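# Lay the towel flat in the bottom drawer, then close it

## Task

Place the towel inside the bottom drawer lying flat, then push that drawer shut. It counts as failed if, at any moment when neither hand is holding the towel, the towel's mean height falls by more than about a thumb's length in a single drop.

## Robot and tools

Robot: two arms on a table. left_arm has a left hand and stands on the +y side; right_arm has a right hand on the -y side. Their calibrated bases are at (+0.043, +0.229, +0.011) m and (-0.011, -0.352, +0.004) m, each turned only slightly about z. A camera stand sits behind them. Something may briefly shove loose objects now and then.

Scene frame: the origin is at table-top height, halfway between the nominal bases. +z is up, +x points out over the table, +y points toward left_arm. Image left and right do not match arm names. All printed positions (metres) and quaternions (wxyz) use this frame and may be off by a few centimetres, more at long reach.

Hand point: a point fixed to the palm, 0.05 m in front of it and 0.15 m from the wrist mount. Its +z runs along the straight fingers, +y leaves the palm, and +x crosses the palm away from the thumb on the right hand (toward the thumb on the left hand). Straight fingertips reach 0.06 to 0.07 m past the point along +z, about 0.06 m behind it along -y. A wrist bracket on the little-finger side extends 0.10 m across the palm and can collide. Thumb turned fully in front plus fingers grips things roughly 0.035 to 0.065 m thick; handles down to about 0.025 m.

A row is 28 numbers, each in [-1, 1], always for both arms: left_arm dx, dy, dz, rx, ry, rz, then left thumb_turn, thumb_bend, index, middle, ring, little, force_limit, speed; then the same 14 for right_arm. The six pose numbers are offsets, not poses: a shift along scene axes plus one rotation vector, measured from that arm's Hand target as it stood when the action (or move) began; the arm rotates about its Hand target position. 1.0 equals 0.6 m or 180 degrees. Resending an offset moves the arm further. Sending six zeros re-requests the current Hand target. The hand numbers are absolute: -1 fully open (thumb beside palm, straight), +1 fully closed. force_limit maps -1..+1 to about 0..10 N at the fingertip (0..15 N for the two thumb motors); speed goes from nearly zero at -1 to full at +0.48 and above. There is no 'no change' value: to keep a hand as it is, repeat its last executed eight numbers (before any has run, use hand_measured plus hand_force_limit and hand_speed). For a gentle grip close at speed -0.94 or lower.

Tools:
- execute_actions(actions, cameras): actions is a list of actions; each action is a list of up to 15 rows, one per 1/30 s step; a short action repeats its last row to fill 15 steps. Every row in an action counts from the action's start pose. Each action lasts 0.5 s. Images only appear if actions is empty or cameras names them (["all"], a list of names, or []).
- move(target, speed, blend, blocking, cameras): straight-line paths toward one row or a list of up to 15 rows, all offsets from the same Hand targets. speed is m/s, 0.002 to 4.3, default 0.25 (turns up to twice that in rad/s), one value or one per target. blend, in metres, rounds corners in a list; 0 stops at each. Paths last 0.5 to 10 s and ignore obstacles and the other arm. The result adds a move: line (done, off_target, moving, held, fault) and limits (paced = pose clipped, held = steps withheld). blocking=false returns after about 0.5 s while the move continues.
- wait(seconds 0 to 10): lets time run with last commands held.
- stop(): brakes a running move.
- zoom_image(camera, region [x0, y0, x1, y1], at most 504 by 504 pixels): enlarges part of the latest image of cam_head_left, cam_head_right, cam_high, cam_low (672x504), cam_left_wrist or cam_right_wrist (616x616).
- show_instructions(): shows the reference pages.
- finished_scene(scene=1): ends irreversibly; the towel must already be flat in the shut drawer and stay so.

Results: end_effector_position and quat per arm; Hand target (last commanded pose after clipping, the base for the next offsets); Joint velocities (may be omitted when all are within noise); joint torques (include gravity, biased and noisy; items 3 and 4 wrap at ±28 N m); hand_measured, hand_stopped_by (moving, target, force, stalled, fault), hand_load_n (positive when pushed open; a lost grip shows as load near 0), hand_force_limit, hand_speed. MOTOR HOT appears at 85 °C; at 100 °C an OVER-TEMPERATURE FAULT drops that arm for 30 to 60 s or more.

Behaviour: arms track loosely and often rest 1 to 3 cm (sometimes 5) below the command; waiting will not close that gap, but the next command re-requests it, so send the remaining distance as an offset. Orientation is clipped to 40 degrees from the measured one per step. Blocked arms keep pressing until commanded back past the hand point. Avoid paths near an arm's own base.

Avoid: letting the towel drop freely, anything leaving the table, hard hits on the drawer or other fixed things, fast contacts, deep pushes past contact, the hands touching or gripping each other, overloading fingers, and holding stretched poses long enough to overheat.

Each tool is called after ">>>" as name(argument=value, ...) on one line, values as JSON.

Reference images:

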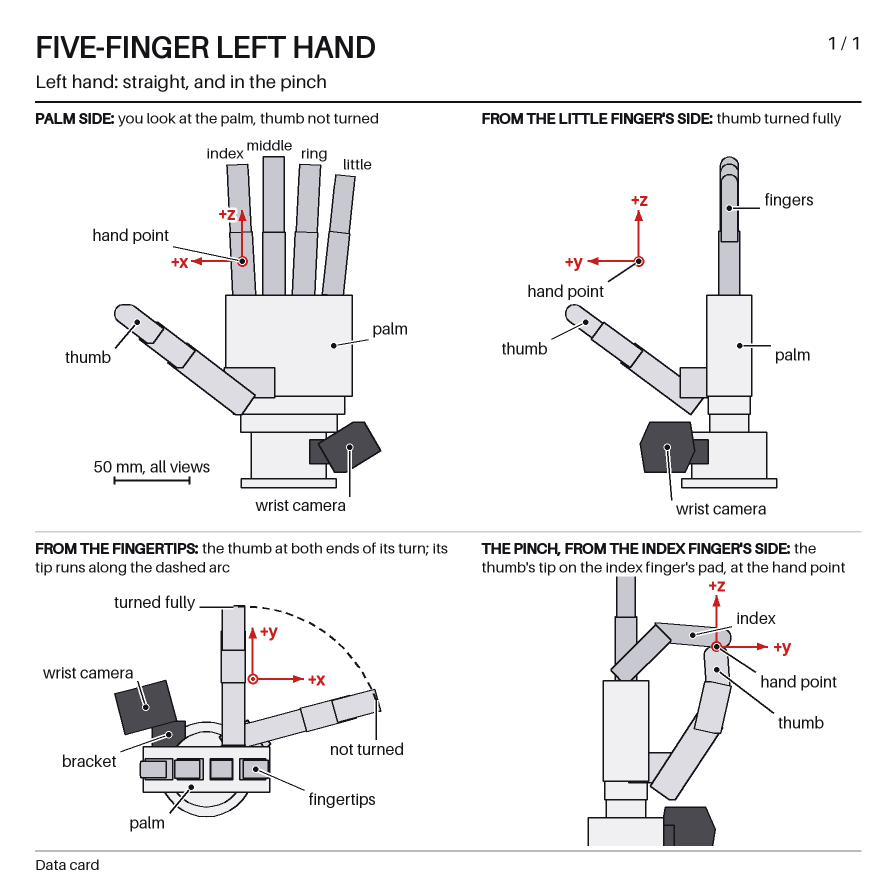

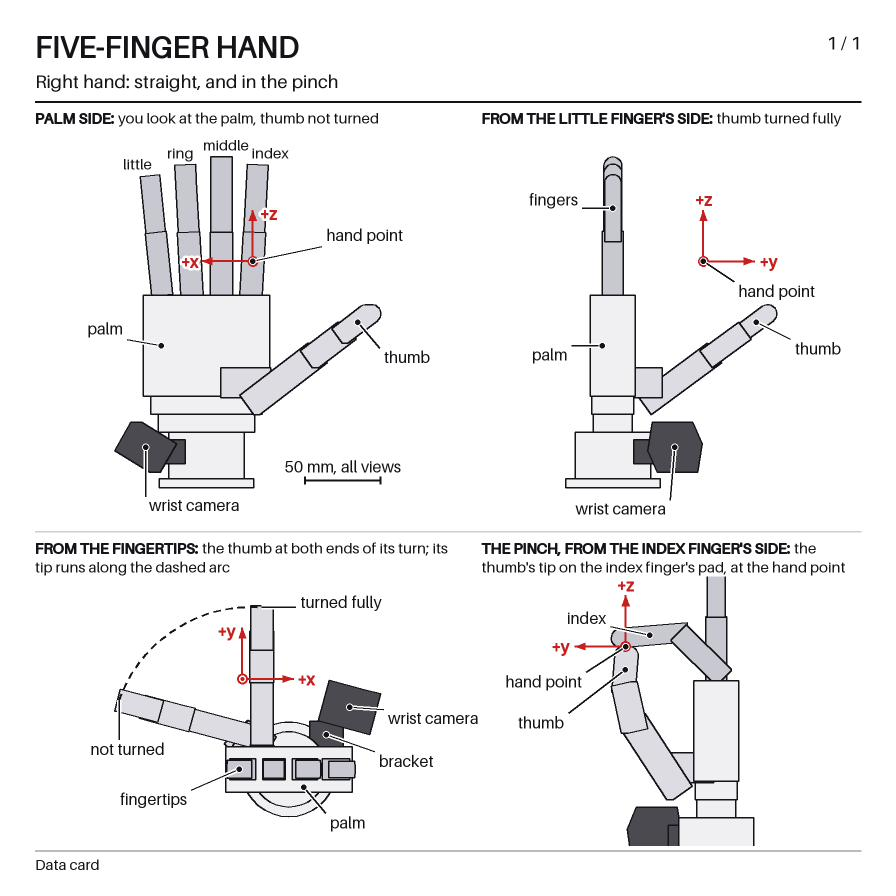

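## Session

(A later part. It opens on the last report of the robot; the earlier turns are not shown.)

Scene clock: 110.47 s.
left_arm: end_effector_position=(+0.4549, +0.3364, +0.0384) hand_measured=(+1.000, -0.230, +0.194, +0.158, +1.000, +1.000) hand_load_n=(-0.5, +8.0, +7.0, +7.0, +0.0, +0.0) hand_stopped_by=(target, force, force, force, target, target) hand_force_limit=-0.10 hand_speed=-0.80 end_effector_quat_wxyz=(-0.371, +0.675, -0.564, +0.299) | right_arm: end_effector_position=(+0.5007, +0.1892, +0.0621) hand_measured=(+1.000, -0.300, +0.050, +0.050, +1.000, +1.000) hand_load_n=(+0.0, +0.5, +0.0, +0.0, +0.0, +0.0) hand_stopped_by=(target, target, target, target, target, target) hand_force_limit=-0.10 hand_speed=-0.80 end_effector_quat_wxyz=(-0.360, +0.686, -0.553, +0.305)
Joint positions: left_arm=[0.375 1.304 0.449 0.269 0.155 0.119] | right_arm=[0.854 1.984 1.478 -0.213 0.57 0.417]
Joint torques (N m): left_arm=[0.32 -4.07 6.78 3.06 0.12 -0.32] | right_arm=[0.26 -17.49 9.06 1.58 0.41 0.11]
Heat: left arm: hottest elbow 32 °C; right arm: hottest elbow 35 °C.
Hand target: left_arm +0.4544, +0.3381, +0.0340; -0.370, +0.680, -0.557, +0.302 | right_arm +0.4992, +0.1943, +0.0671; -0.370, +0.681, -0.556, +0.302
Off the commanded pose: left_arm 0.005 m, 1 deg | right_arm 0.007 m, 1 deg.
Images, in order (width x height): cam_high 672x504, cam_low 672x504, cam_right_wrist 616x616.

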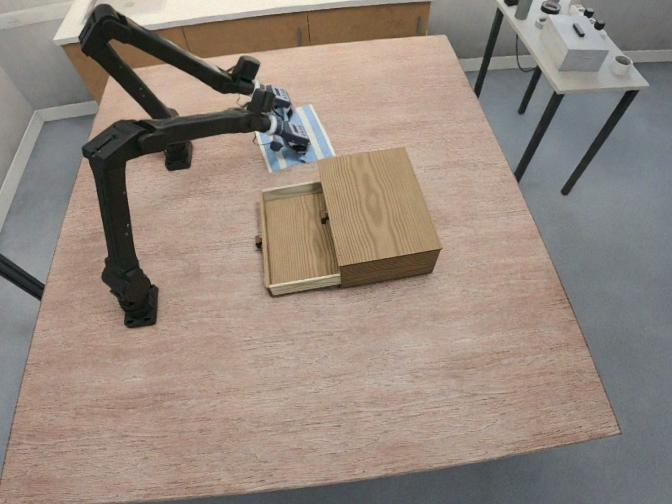

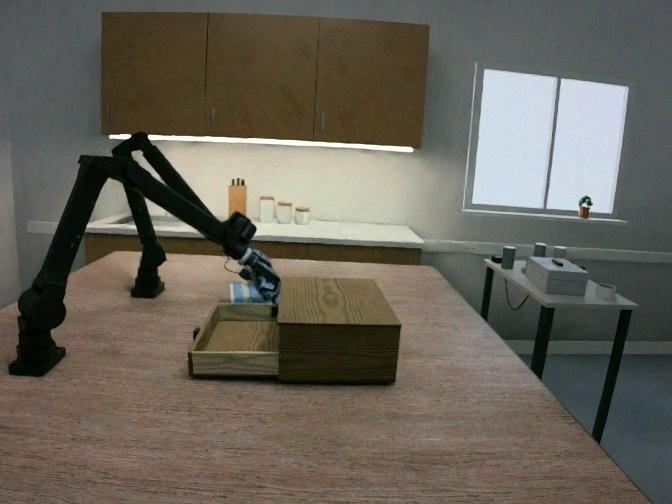

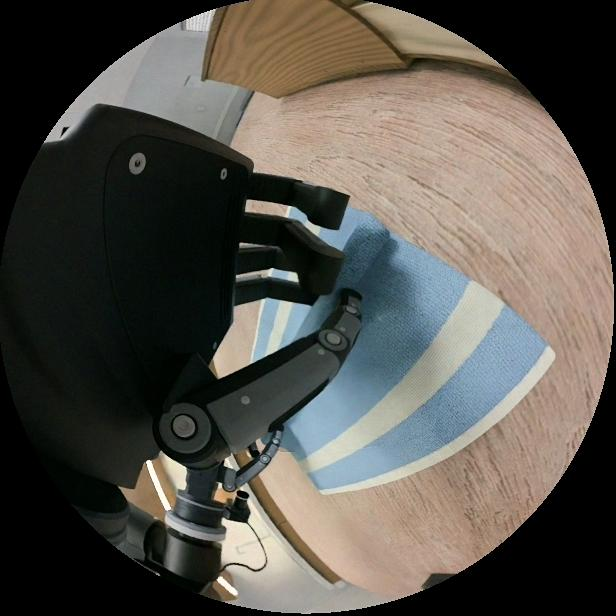

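>>> execute_actions(actions=[[[0,0,0,0,0,0,1,0.15,0.5,0.5,1,1,-0.1,-0.8,0,0,-0.005,0,0,0,1,0.15,0.5,0.5,1,1,-0.1,-0.8]]], cameras=["cam_low","cam_high","cam_right_wrist"])

>>> zoom_image(camera="cam_low", region=[220, 220, 320, 310])

>>> zoom_image(camera="cam_right_wrist", region=[160, 150, 460, 450])

>>> zoom_image(camera="cam_high", region=[240, 110, 340, 190])

Scene clock: 111.60 s.
left_arm: end_effector_position=(+0.4549, +0.3364, +0.0384) hand_measured=(+1.000, -0.230, +0.194, +0.158, +1.000, +1.000) hand_load_n=(-0.5, +8.0, +7.0, +7.0, +0.0, +0.0) hand_stopped_by=(target, force, force, force, target, target) hand_force_limit=-0.10 hand_speed=-0.80 end_effector_quat_wxyz=(-0.371, +0.675, -0.564, +0.299) | right_arm: end_effector_position=(+0.5015, +0.1902, +0.0632) hand_measured=(+1.000, -0.220, +0.194, +0.158, +1.000, +1.000) hand_load_n=(+0.0, +6.5, +5.5, +5.5, +0.0, +0.0) hand_stopped_by=(target, force, force, force, target, target) hand_force_limit=-0.10 hand_speed=-0.80 end_effector_quat_wxyz=(-0.363, +0.685, -0.553, +0.305)
Joint positions: left_arm=[0.375 1.304 0.449 0.269 0.155 0.119] | right_arm=[0.854 1.984 1.478 -0.206 0.57 0.418]
Joint torques (N m): left_arm=[0.73 -4.42 6.78 3.03 0.1 -0.33] | right_arm=[0.62 -17.49 8.92 1.62 0.36 0.05]
Heat: left arm: hottest elbow 32 °C; right arm: hottest elbow 35 °C.
Hand target: left_arm +0.4544, +0.3381, +0.0340; -0.370, +0.680, -0.557, +0.302 | right_arm +0.4991, +0.1943, +0.0641; -0.370, +0.681, -0.556, +0.302
Off the commanded pose: left_arm 0.005 m, 1 deg | right_arm 0.005 m, 1 deg.
Images, in order (width x height): cam_high 672x504, cam_low 672x504, cam_right_wrist 616x616.

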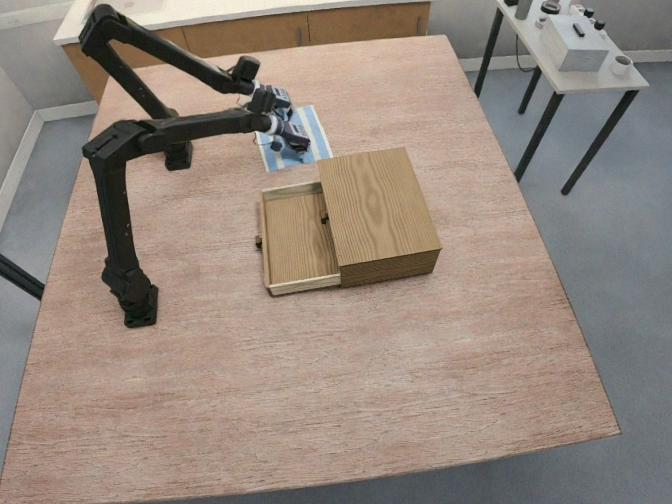

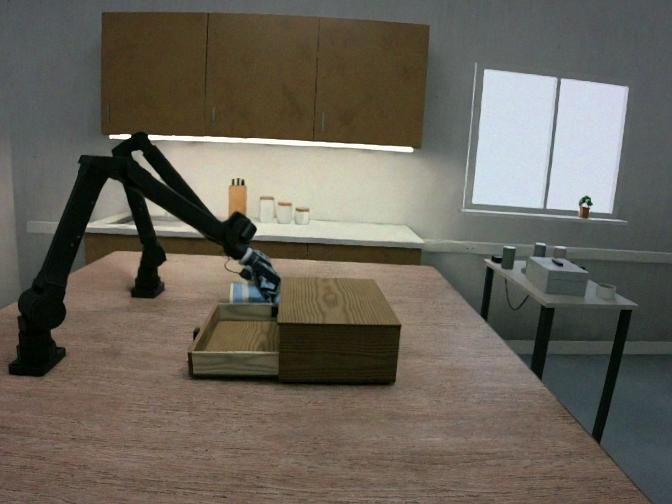

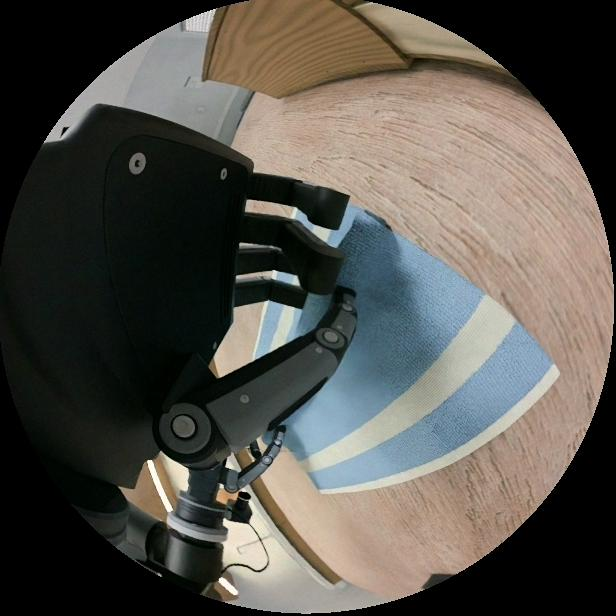

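Scaled by 5.040 from the camera's 672x504 image, which has a finer 960x720 frame.

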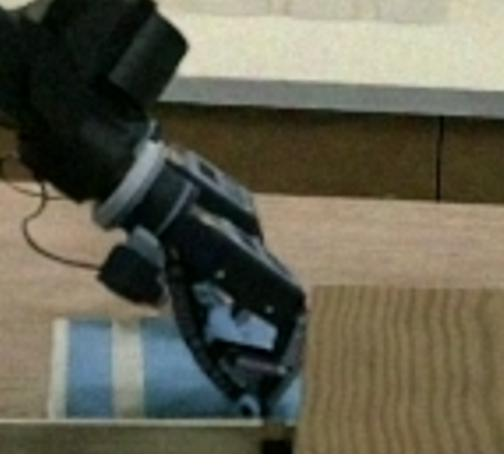

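Scaled by 1.680 from the camera's 616x616 image, which has a finer 880x880 frame.

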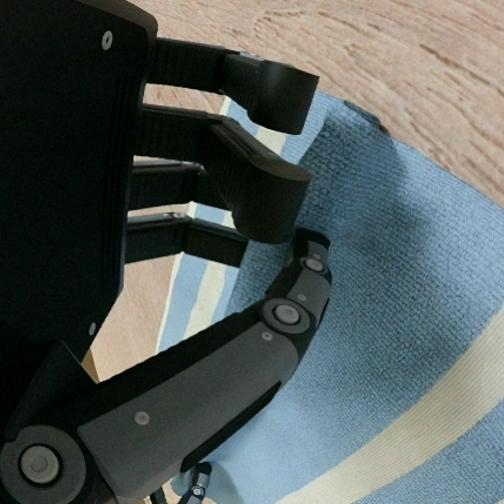

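Scaled by 5.040 from the camera's 672x504 image, which has a finer 960x720 frame.

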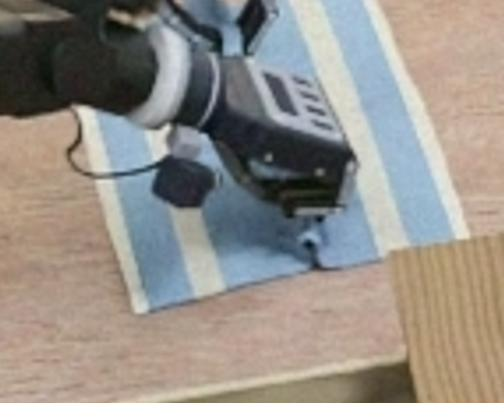

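>>> move(target=[0,0,0.0583,0,0,0,1,0.15,0.5,0.5,1,1,-0.1,-0.8,0,0,0.05,0,0,0,1,0.15,0.5,0.5,1,1,-0.1,-0.8], speed=0.06, cameras=["cam_low","cam_high","cam_right_wrist","cam_left_wrist"])

>>> zoom_image(camera="cam_low", region=[220, 220, 320, 310])

>>> zoom_image(camera="cam_high", region=[240, 90, 340, 180])

Scene clock: 113.07 s.
left_arm: end_effector_position=(+0.4404, +0.3305, +0.0488) hand_measured=(+1.000, -0.230, +0.194, +0.158, +1.000, +1.000) hand_load_n=(-0.5, +8.5, +7.0, +7.0, +0.0, +0.0) hand_stopped_by=(target, force, force, force, target, target) hand_force_limit=-0.10 hand_speed=-0.80 end_effector_quat_wxyz=(-0.356, +0.682, -0.568, +0.292) | right_arm: end_effector_position=(+0.4965, +0.1844, +0.0751) hand_measured=(+1.000, -0.220, +0.194, +0.158, +1.000, +1.000) hand_load_n=(+0.0, +7.0, +5.5, +5.0, +0.0, +0.0) hand_stopped_by=(target, force, force, force, target, target) hand_force_limit=-0.10 hand_speed=-0.80 end_effector_quat_wxyz=(-0.355, +0.689, -0.553, +0.305)
Joint positions: left_arm=[0.375 1.224 0.449 0.153 0.156 0.119] | right_arm=[0.854 1.957 1.478 -0.252 0.57 0.418]
Joint torques (N m): left_arm=[0.15 -5.83 10.86 1.61 0.12 -0.33] | right_arm=[0.15 -17.49 11.54 0.85 0.35 0.11]
Heat: left arm: hottest elbow 32 °C; right arm: hottest elbow 35 °C.
Hand target: left_arm +0.4545, +0.3381, +0.0691; -0.370, +0.680, -0.557, +0.302 | right_arm +0.4991, +0.1943, +0.0940; -0.370, +0.681, -0.556, +0.302
Off the commanded pose: left_arm 0.026 m, 2 deg | right_arm 0.022 m, 2 deg.
move: off_target (left_arm, right_arm)
Images, in order (width x height): cam_high 672x504, cam_low 672x504, cam_left_wrist 616x616, cam_right_wrist 616x616.

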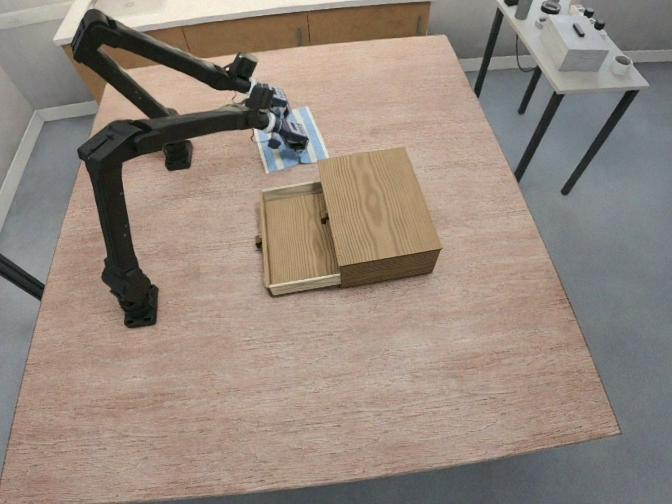

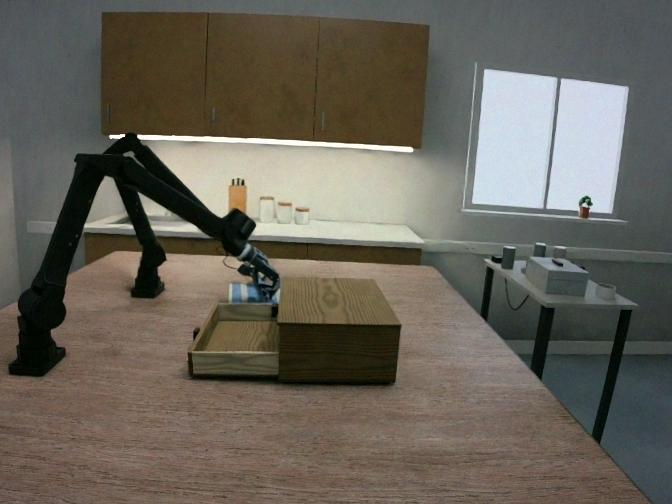

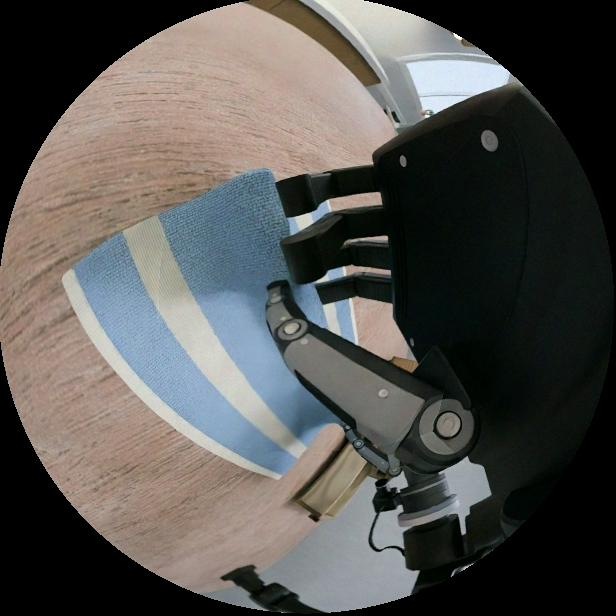

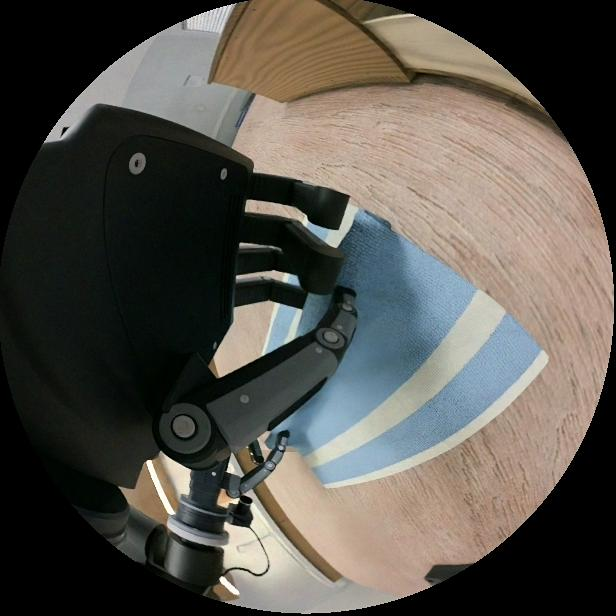

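Scaled by 5.040 from the camera's 672x504 image, which has a finer 960x720 frame.

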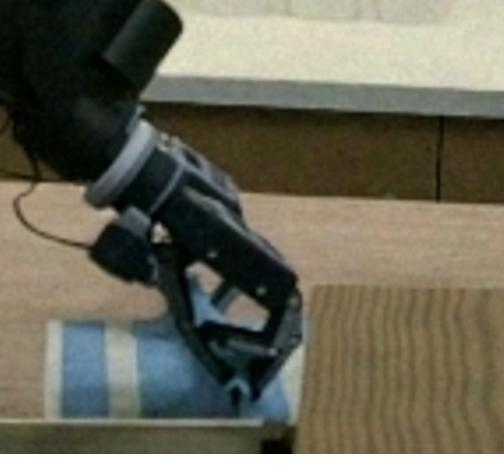

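Scaled by 5.040 from the camera's 672x504 image, which has a finer 960x720 frame.

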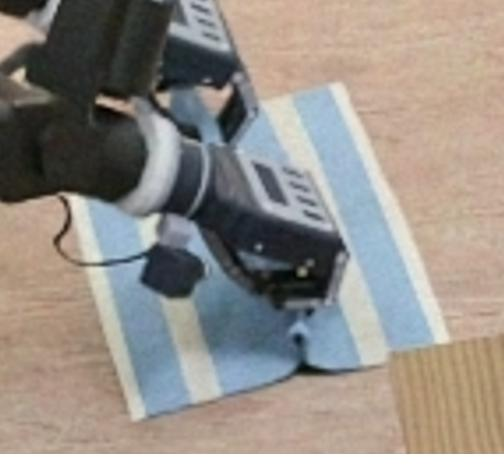

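>>> move(target=[0,0,0.1,0,0,0,1,0.15,0.5,0.5,1,1,-0.1,-0.8,0,0,0.1,0,0,0,1,0.15,0.5,0.5,1,1,-0.1,-0.8], speed=0.08, cameras=["cam_low","cam_high","cam_head_right"])

>>> zoom_image(camera="cam_low", region=[220, 200, 320, 310])

>>> zoom_image(camera="cam_high", region=[240, 80, 340, 180])

Scene clock: 114.87 s.
left_arm: end_effector_position=(+0.4356, +0.3282, +0.0978) hand_measured=(+1.000, -0.230, +0.194, +0.158, +1.000, +1.000) hand_load_n=(-0.5, +8.0, +7.0, +7.0, +0.0, +0.0) hand_stopped_by=(target, force, force, force, target, target) hand_force_limit=-0.10 hand_speed=-0.80 end_effector_quat_wxyz=(-0.348, +0.686, -0.570, +0.289) | right_arm: end_effector_position=(+0.4934, +0.1807, +0.1266) hand_measured=(+1.000, -0.220, +0.194, +0.158, +1.000, +1.000) hand_load_n=(+0.0, +6.5, +5.5, +5.0, +0.0, +0.0) hand_stopped_by=(target, force, force, force, target, target) hand_force_limit=-0.10 hand_speed=-0.80 end_effector_quat_wxyz=(-0.349, +0.693, -0.553, +0.304)
Joint positions: left_arm=[0.375 1.083 0.525 -0.082 0.157 0.118] | right_arm=[0.854 1.895 1.538 -0.389 0.57 0.419]
Joint torques (N m): left_arm=[0.5 -4.78 13.85 1.63 0.07 -0.3] | right_arm=[-0.03 -18.02 13.46 0.69 0.37 0.09]
Heat: left arm: hottest elbow 33 °C; right arm: hottest elbow 36 °C.
Hand target: left_arm +0.4544, +0.3381, +0.1289; -0.370, +0.680, -0.557, +0.301 | right_arm +0.4991, +0.1944, +0.1543; -0.370, +0.680, -0.556, +0.302
Off the commanded pose: left_arm 0.038 m, 3 deg | right_arm 0.031 m, 3 deg.
move: off_target (left_arm, right_arm)
Images, in order (width x height): cam_head_right 672x504, cam_high 672x504, cam_low 672x504.

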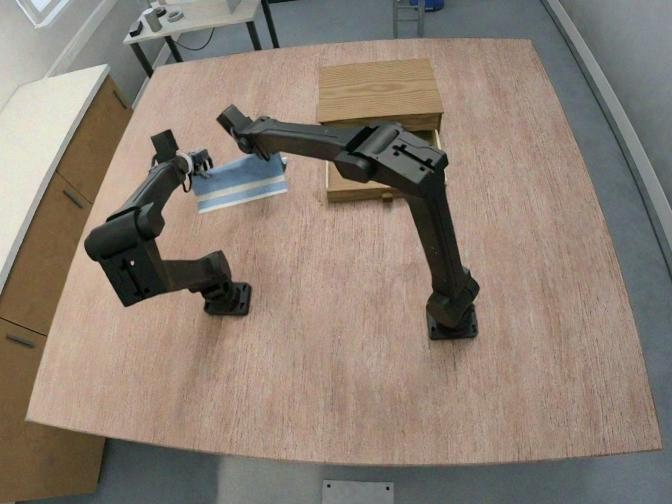

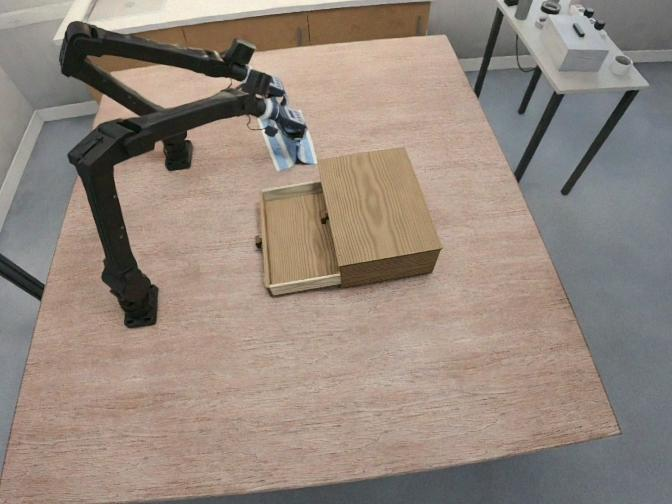

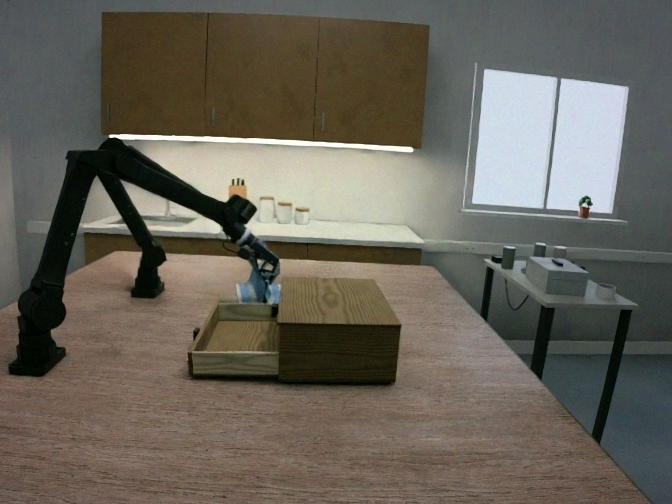

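Scaled by 4.582 from the camera's 672x504 image, which has a finer 960x720 frame.

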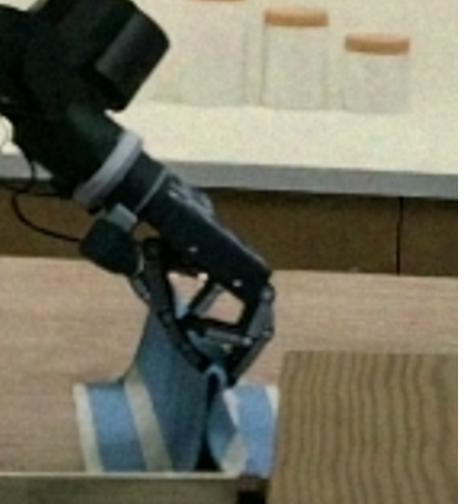

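Scaled by 5.040 from the camera's 672x504 image, which has a finer 960x720 frame.

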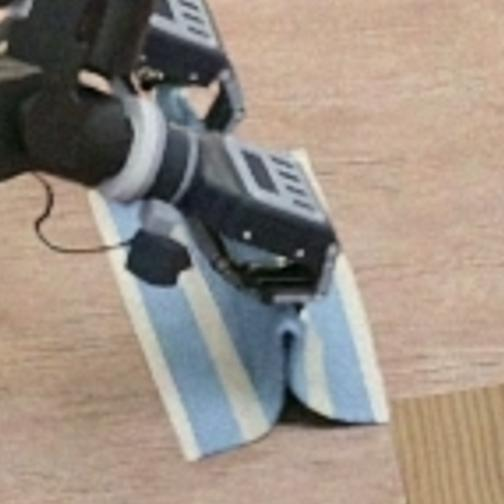

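>>> move(target=[0.01,-0.01,0.25,0,0,0,1,0.15,0.5,0.5,1,1,-0.1,-0.8,-0.01,0,0.245,0,0,0,1,0.15,0.5,0.5,1,1,-0.1,-0.8], speed=0.12, cameras=["cam_low","cam_high","cam_head_right"])

>>> zoom_image(camera="cam_low", region=[200, 160, 330, 310])

>>> zoom_image(camera="cam_high", region=[230, 60, 350, 180])

Scene clock: 120.77 s.
left_arm: end_effector_position=(+0.4487, +0.3323, +0.2417) hand_measured=(+1.000, -0.230, +0.194, +0.158, +1.000, +1.000) hand_load_n=(-0.5, +8.0, +7.0, +7.0, +0.5, +0.0) hand_stopped_by=(target, force, force, force, target, target) hand_force_limit=-0.10 hand_speed=-0.80 end_effector_quat_wxyz=(-0.349, +0.690, -0.566, +0.285) | right_arm: end_effector_position=(+0.4931, +0.1836, +0.2745) hand_measured=(+1.000, -0.220, +0.194, +0.158, +1.000, +1.000) hand_load_n=(+0.0, +6.5, +5.5, +5.5, +0.0, +0.0) hand_stopped_by=(target, force, force, force, target, target) hand_force_limit=-0.10 hand_speed=-0.80 end_effector_quat_wxyz=(-0.349, +0.692, -0.554, +0.305)
Joint positions: left_arm=[0.366 0.967 0.858 -0.535 0.138 0.106] | right_arm=[0.858 1.831 1.839 -0.755 0.575 0.423]
Joint torques (N m): left_arm=[-0.21 -4.89 15.57 1.66 0 -0.31] | right_arm=[0.56 -17.14 14.42 0.87 0.42 0.11]
Heat: left arm: hottest elbow 33 °C; right arm: hottest elbow 36 °C.
Hand target: left_arm +0.4605, +0.3320, +0.2789; -0.369, +0.680, -0.557, +0.302 | right_arm +0.4931, +0.1945, +0.3013; -0.370, +0.680, -0.556, +0.302
Off the commanded pose: left_arm 0.039 m, 3 deg | right_arm 0.029 m, 3 deg.
move: off_target (left_arm, right_arm)
Images, in order (width x height): cam_head_right 672x504, cam_high 672x504, cam_low 672x504.

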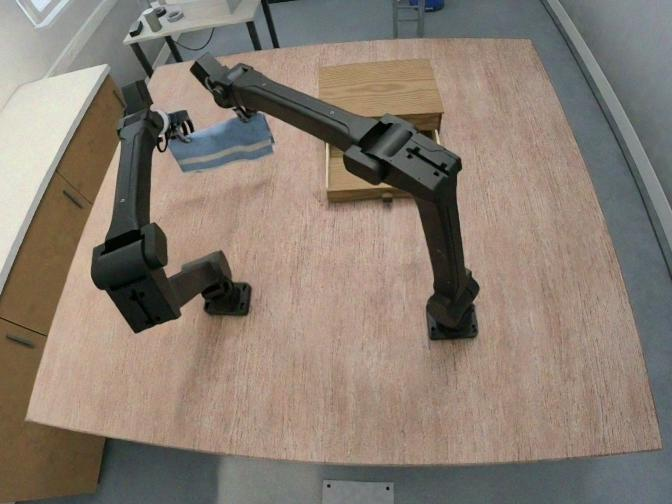

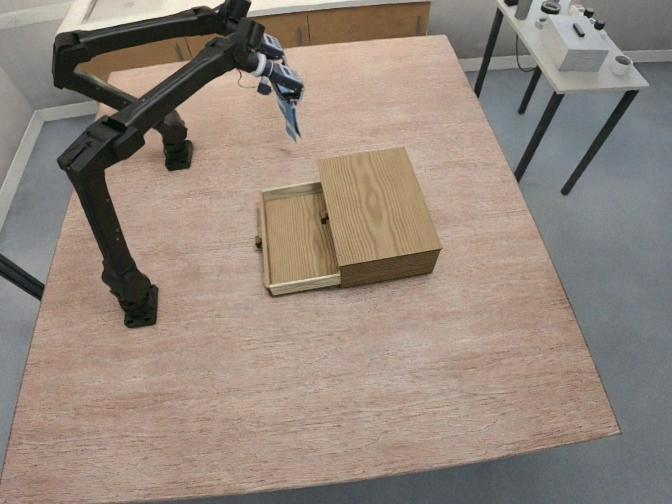

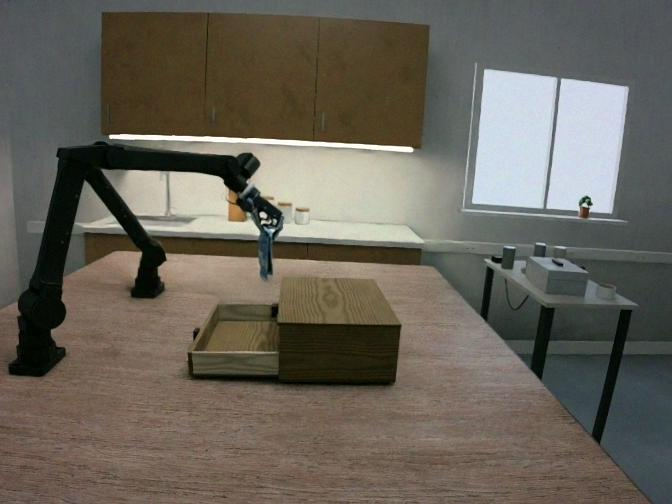

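Scaled by 3.360 from the camera's 672x504 image, which has a finer 960x720 frame.

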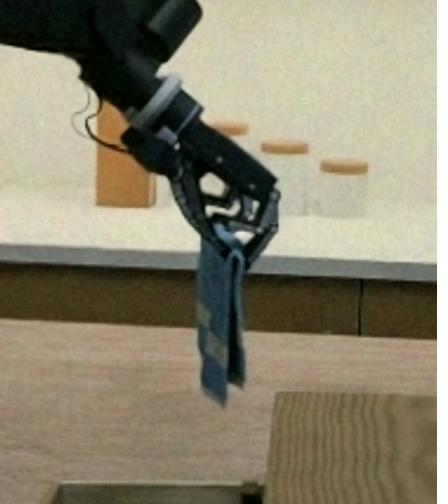

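Scaled by 4.200 from the camera's 672x504 image, which has a finer 960x720 frame.

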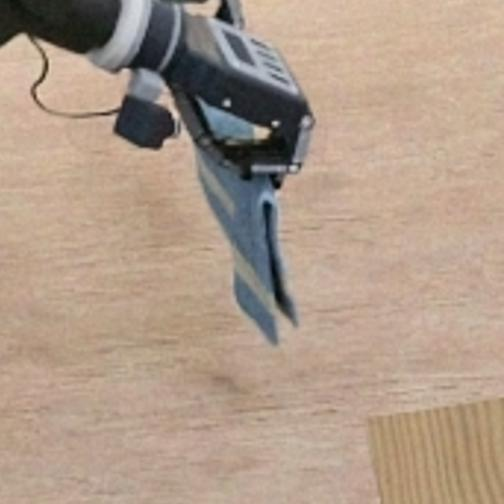

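>>> move(target=[0,-0.2333,0.0333,0,0,-0.032,1,0.15,0.5,0.5,1,1,-0.1,-0.8,-0.0258,-0.2383,0.0333,0,0,-0.032,1,0.15,0.5,0.5,1,1,-0.1,-0.8], speed=0.12, cameras=["cam_low","cam_high","cam_head_right"])

>>> zoom_image(camera="cam_low", region=[200, 160, 330, 310])

>>> zoom_image(camera="cam_head_right", region=[150, 60, 350, 260])

Scene clock: 123.37 s.
left_arm: end_effector_position=(+0.4496, +0.1941, +0.2599) hand_measured=(+1.000, -0.230, +0.194, +0.158, +1.000, +1.000) hand_load_n=(-0.5, +8.0, +6.5, +7.0, +0.0, +0.0) hand_stopped_by=(target, force, force, force, target, target) hand_force_limit=-0.10 hand_speed=-0.80 end_effector_quat_wxyz=(-0.339, +0.656, -0.606, +0.296) | right_arm: end_effector_position=(+0.4752, +0.0525, +0.3158) hand_measured=(+1.000, -0.220, +0.194, +0.158, +1.000, +1.000) hand_load_n=(+0.0, +6.5, +5.5, +5.0, +0.0, +0.0) hand_stopped_by=(target, force, force, force, target, target) hand_force_limit=-0.10 hand_speed=-0.80 end_effector_quat_wxyz=(-0.348, +0.655, -0.590, +0.318)
Joint positions: left_arm=[-0.071 0.912 0.877 -0.609 -0.137 -0.076] | right_arm=[0.745 1.53 1.547 -0.732 0.558 0.423]
Joint torques (N m): left_arm=[-0.21 -3.66 16.1 1.51 -0.16 -0.28] | right_arm=[0.26 -12.92 10.62 1.55 0.31 -0.11]
Heat: left arm: hottest elbow 33 °C; right arm: hottest elbow 37 °C.
Hand target: left_arm +0.4604, +0.1921, +0.2989; -0.354, +0.651, -0.590, +0.320 | right_arm +0.4777, +0.0514, +0.3212; -0.354, +0.652, -0.589, +0.320
Off the commanded pose: left_arm 0.040 m, 4 deg | right_arm 0.006 m, 1 deg.
move: off_target (left_arm)
Images, in order (width x height): cam_head_right 672x504, cam_high 672x504, cam_low 672x504.

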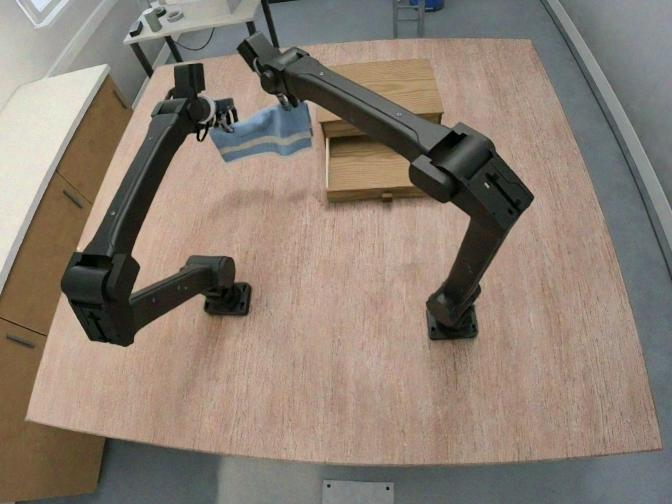

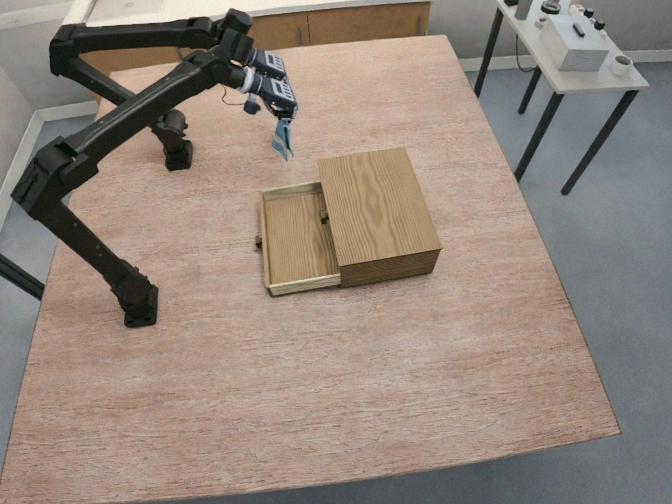

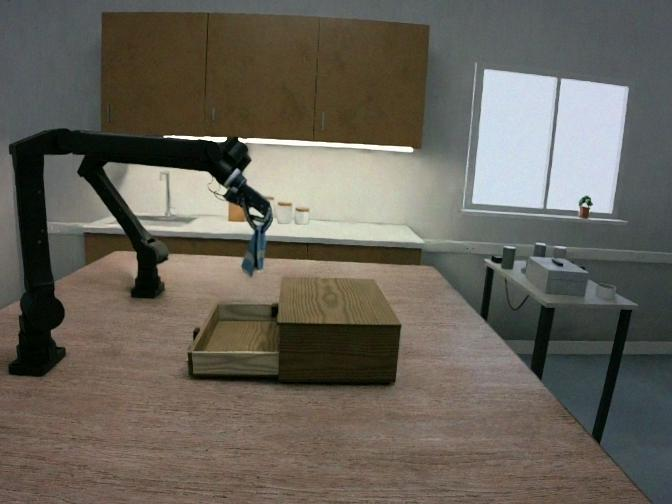

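Scaled by 3.360 from the camera's 672x504 image, which has a finer 960x720 frame.

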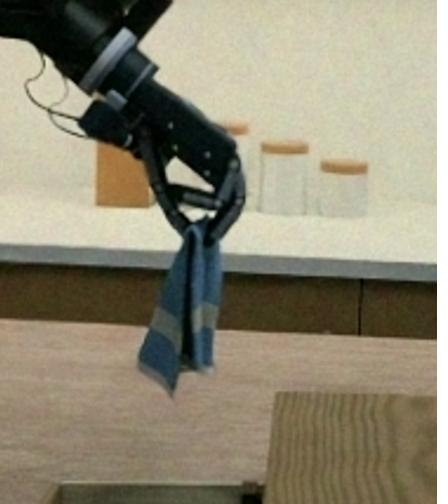

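Scaled by 2.520 from the camera's 672x504 image, which has a finer 960x720 frame.

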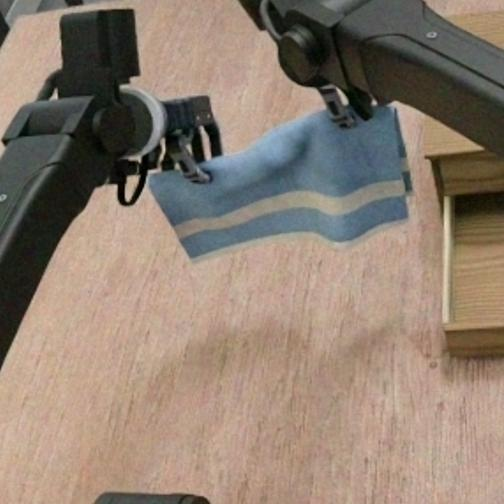

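>>> move(target=[-0.0,-0.2333,0.0,0,0,-0.032,1,0.15,0.5,0.5,1,1,-0.1,-0.8,-0.022,-0.245,-0.058,0,0,-0.032,1,0.15,0.5,0.5,1,1,-0.1,-0.8], speed=0.12, cameras=["cam_low","cam_high","cam_head_right"])

>>> zoom_image(camera="cam_low", region=[180, 160, 310, 310])

>>> zoom_image(camera="cam_head_right", region=[200, 60, 450, 260])

Scene clock: 125.77 s.
left_arm: end_effector_position=(+0.4471, +0.0600, +0.2681) hand_measured=(+1.000, -0.230, +0.194, +0.158, +1.000, +1.000) hand_load_n=(-1.0, +8.0, +7.0, +6.5, +0.5, +0.0) hand_stopped_by=(target, force, force, force, target, target) hand_force_limit=-0.10 hand_speed=-0.80 end_effector_quat_wxyz=(-0.333, +0.619, -0.636, +0.317) | right_arm: end_effector_position=(+0.4629, -0.0937, +0.2800) hand_measured=(+1.000, -0.220, +0.194, +0.158, +1.000, +1.000) hand_load_n=(-0.5, +6.5, +5.5, +5.0, +0.0, +0.0) hand_stopped_by=(target, force, force, force, target, target) hand_force_limit=-0.10 hand_speed=-0.80 end_effector_quat_wxyz=(-0.331, +0.623, -0.626, +0.333)
Joint positions: left_arm=[-0.475 1.001 0.946 -0.617 -0.387 -0.253] | right_arm=[0.542 1.276 1.192 -0.598 0.479 0.357]
Joint torques (N m): left_arm=[-0.44 -3.66 16.25 1.59 -0.32 -0.3] | right_arm=[0.15 -9.52 10.51 1.58 0.3 -0.21]
Heat: left arm: hottest elbow 34 °C; right arm: hottest elbow 37 °C.
Hand target: left_arm +0.4604, +0.0521, +0.2988; -0.337, +0.621, -0.622, +0.337 | right_arm +0.4644, -0.0955, +0.2863; -0.338, +0.621, -0.621, +0.337
Off the commanded pose: left_arm 0.034 m, 3 deg | right_arm 0.007 m, 1 deg.
move: off_target (left_arm)
Images, in order (width x height): cam_head_right 672x504, cam_high 672x504, cam_low 672x504.

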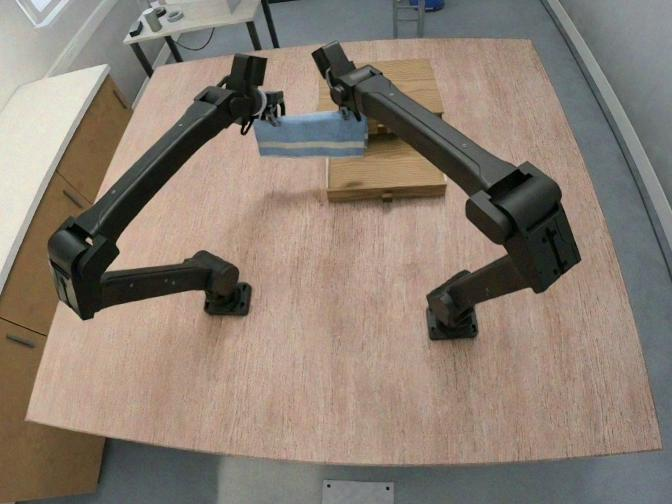

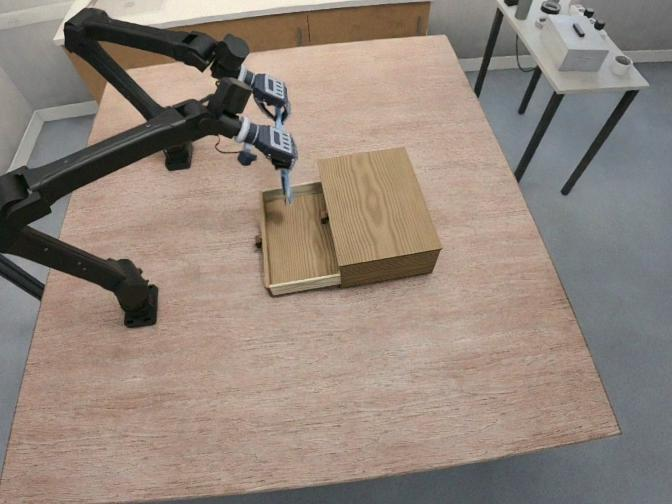

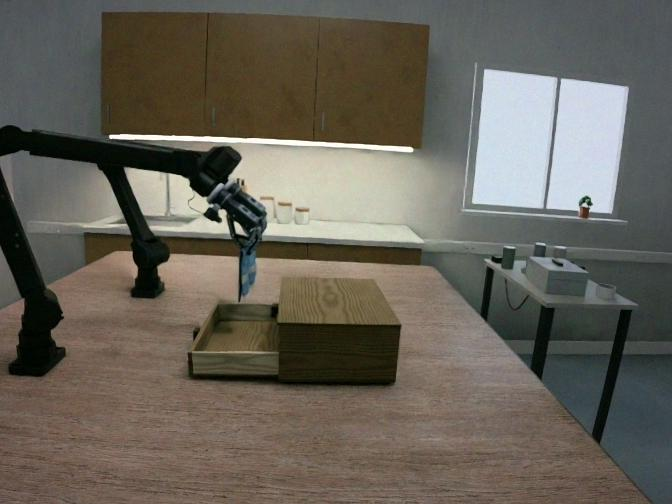

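Scaled by 3.360 from the camera's 672x504 image, which has a finer 960x720 frame.

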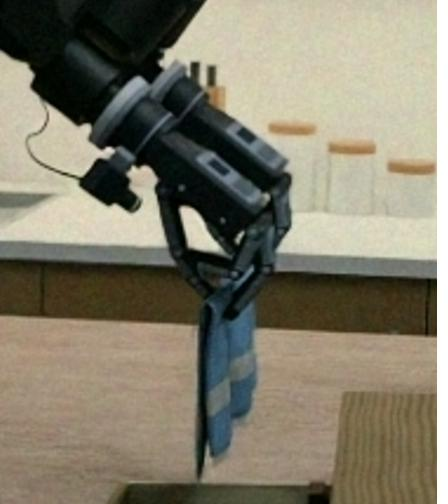

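Scaled by 2.016 from the camera's 672x504 image, which has a finer 960x720 frame.

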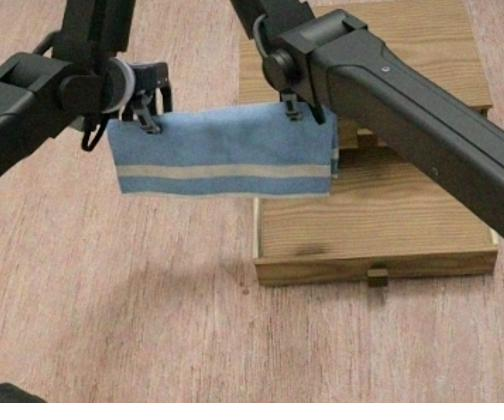

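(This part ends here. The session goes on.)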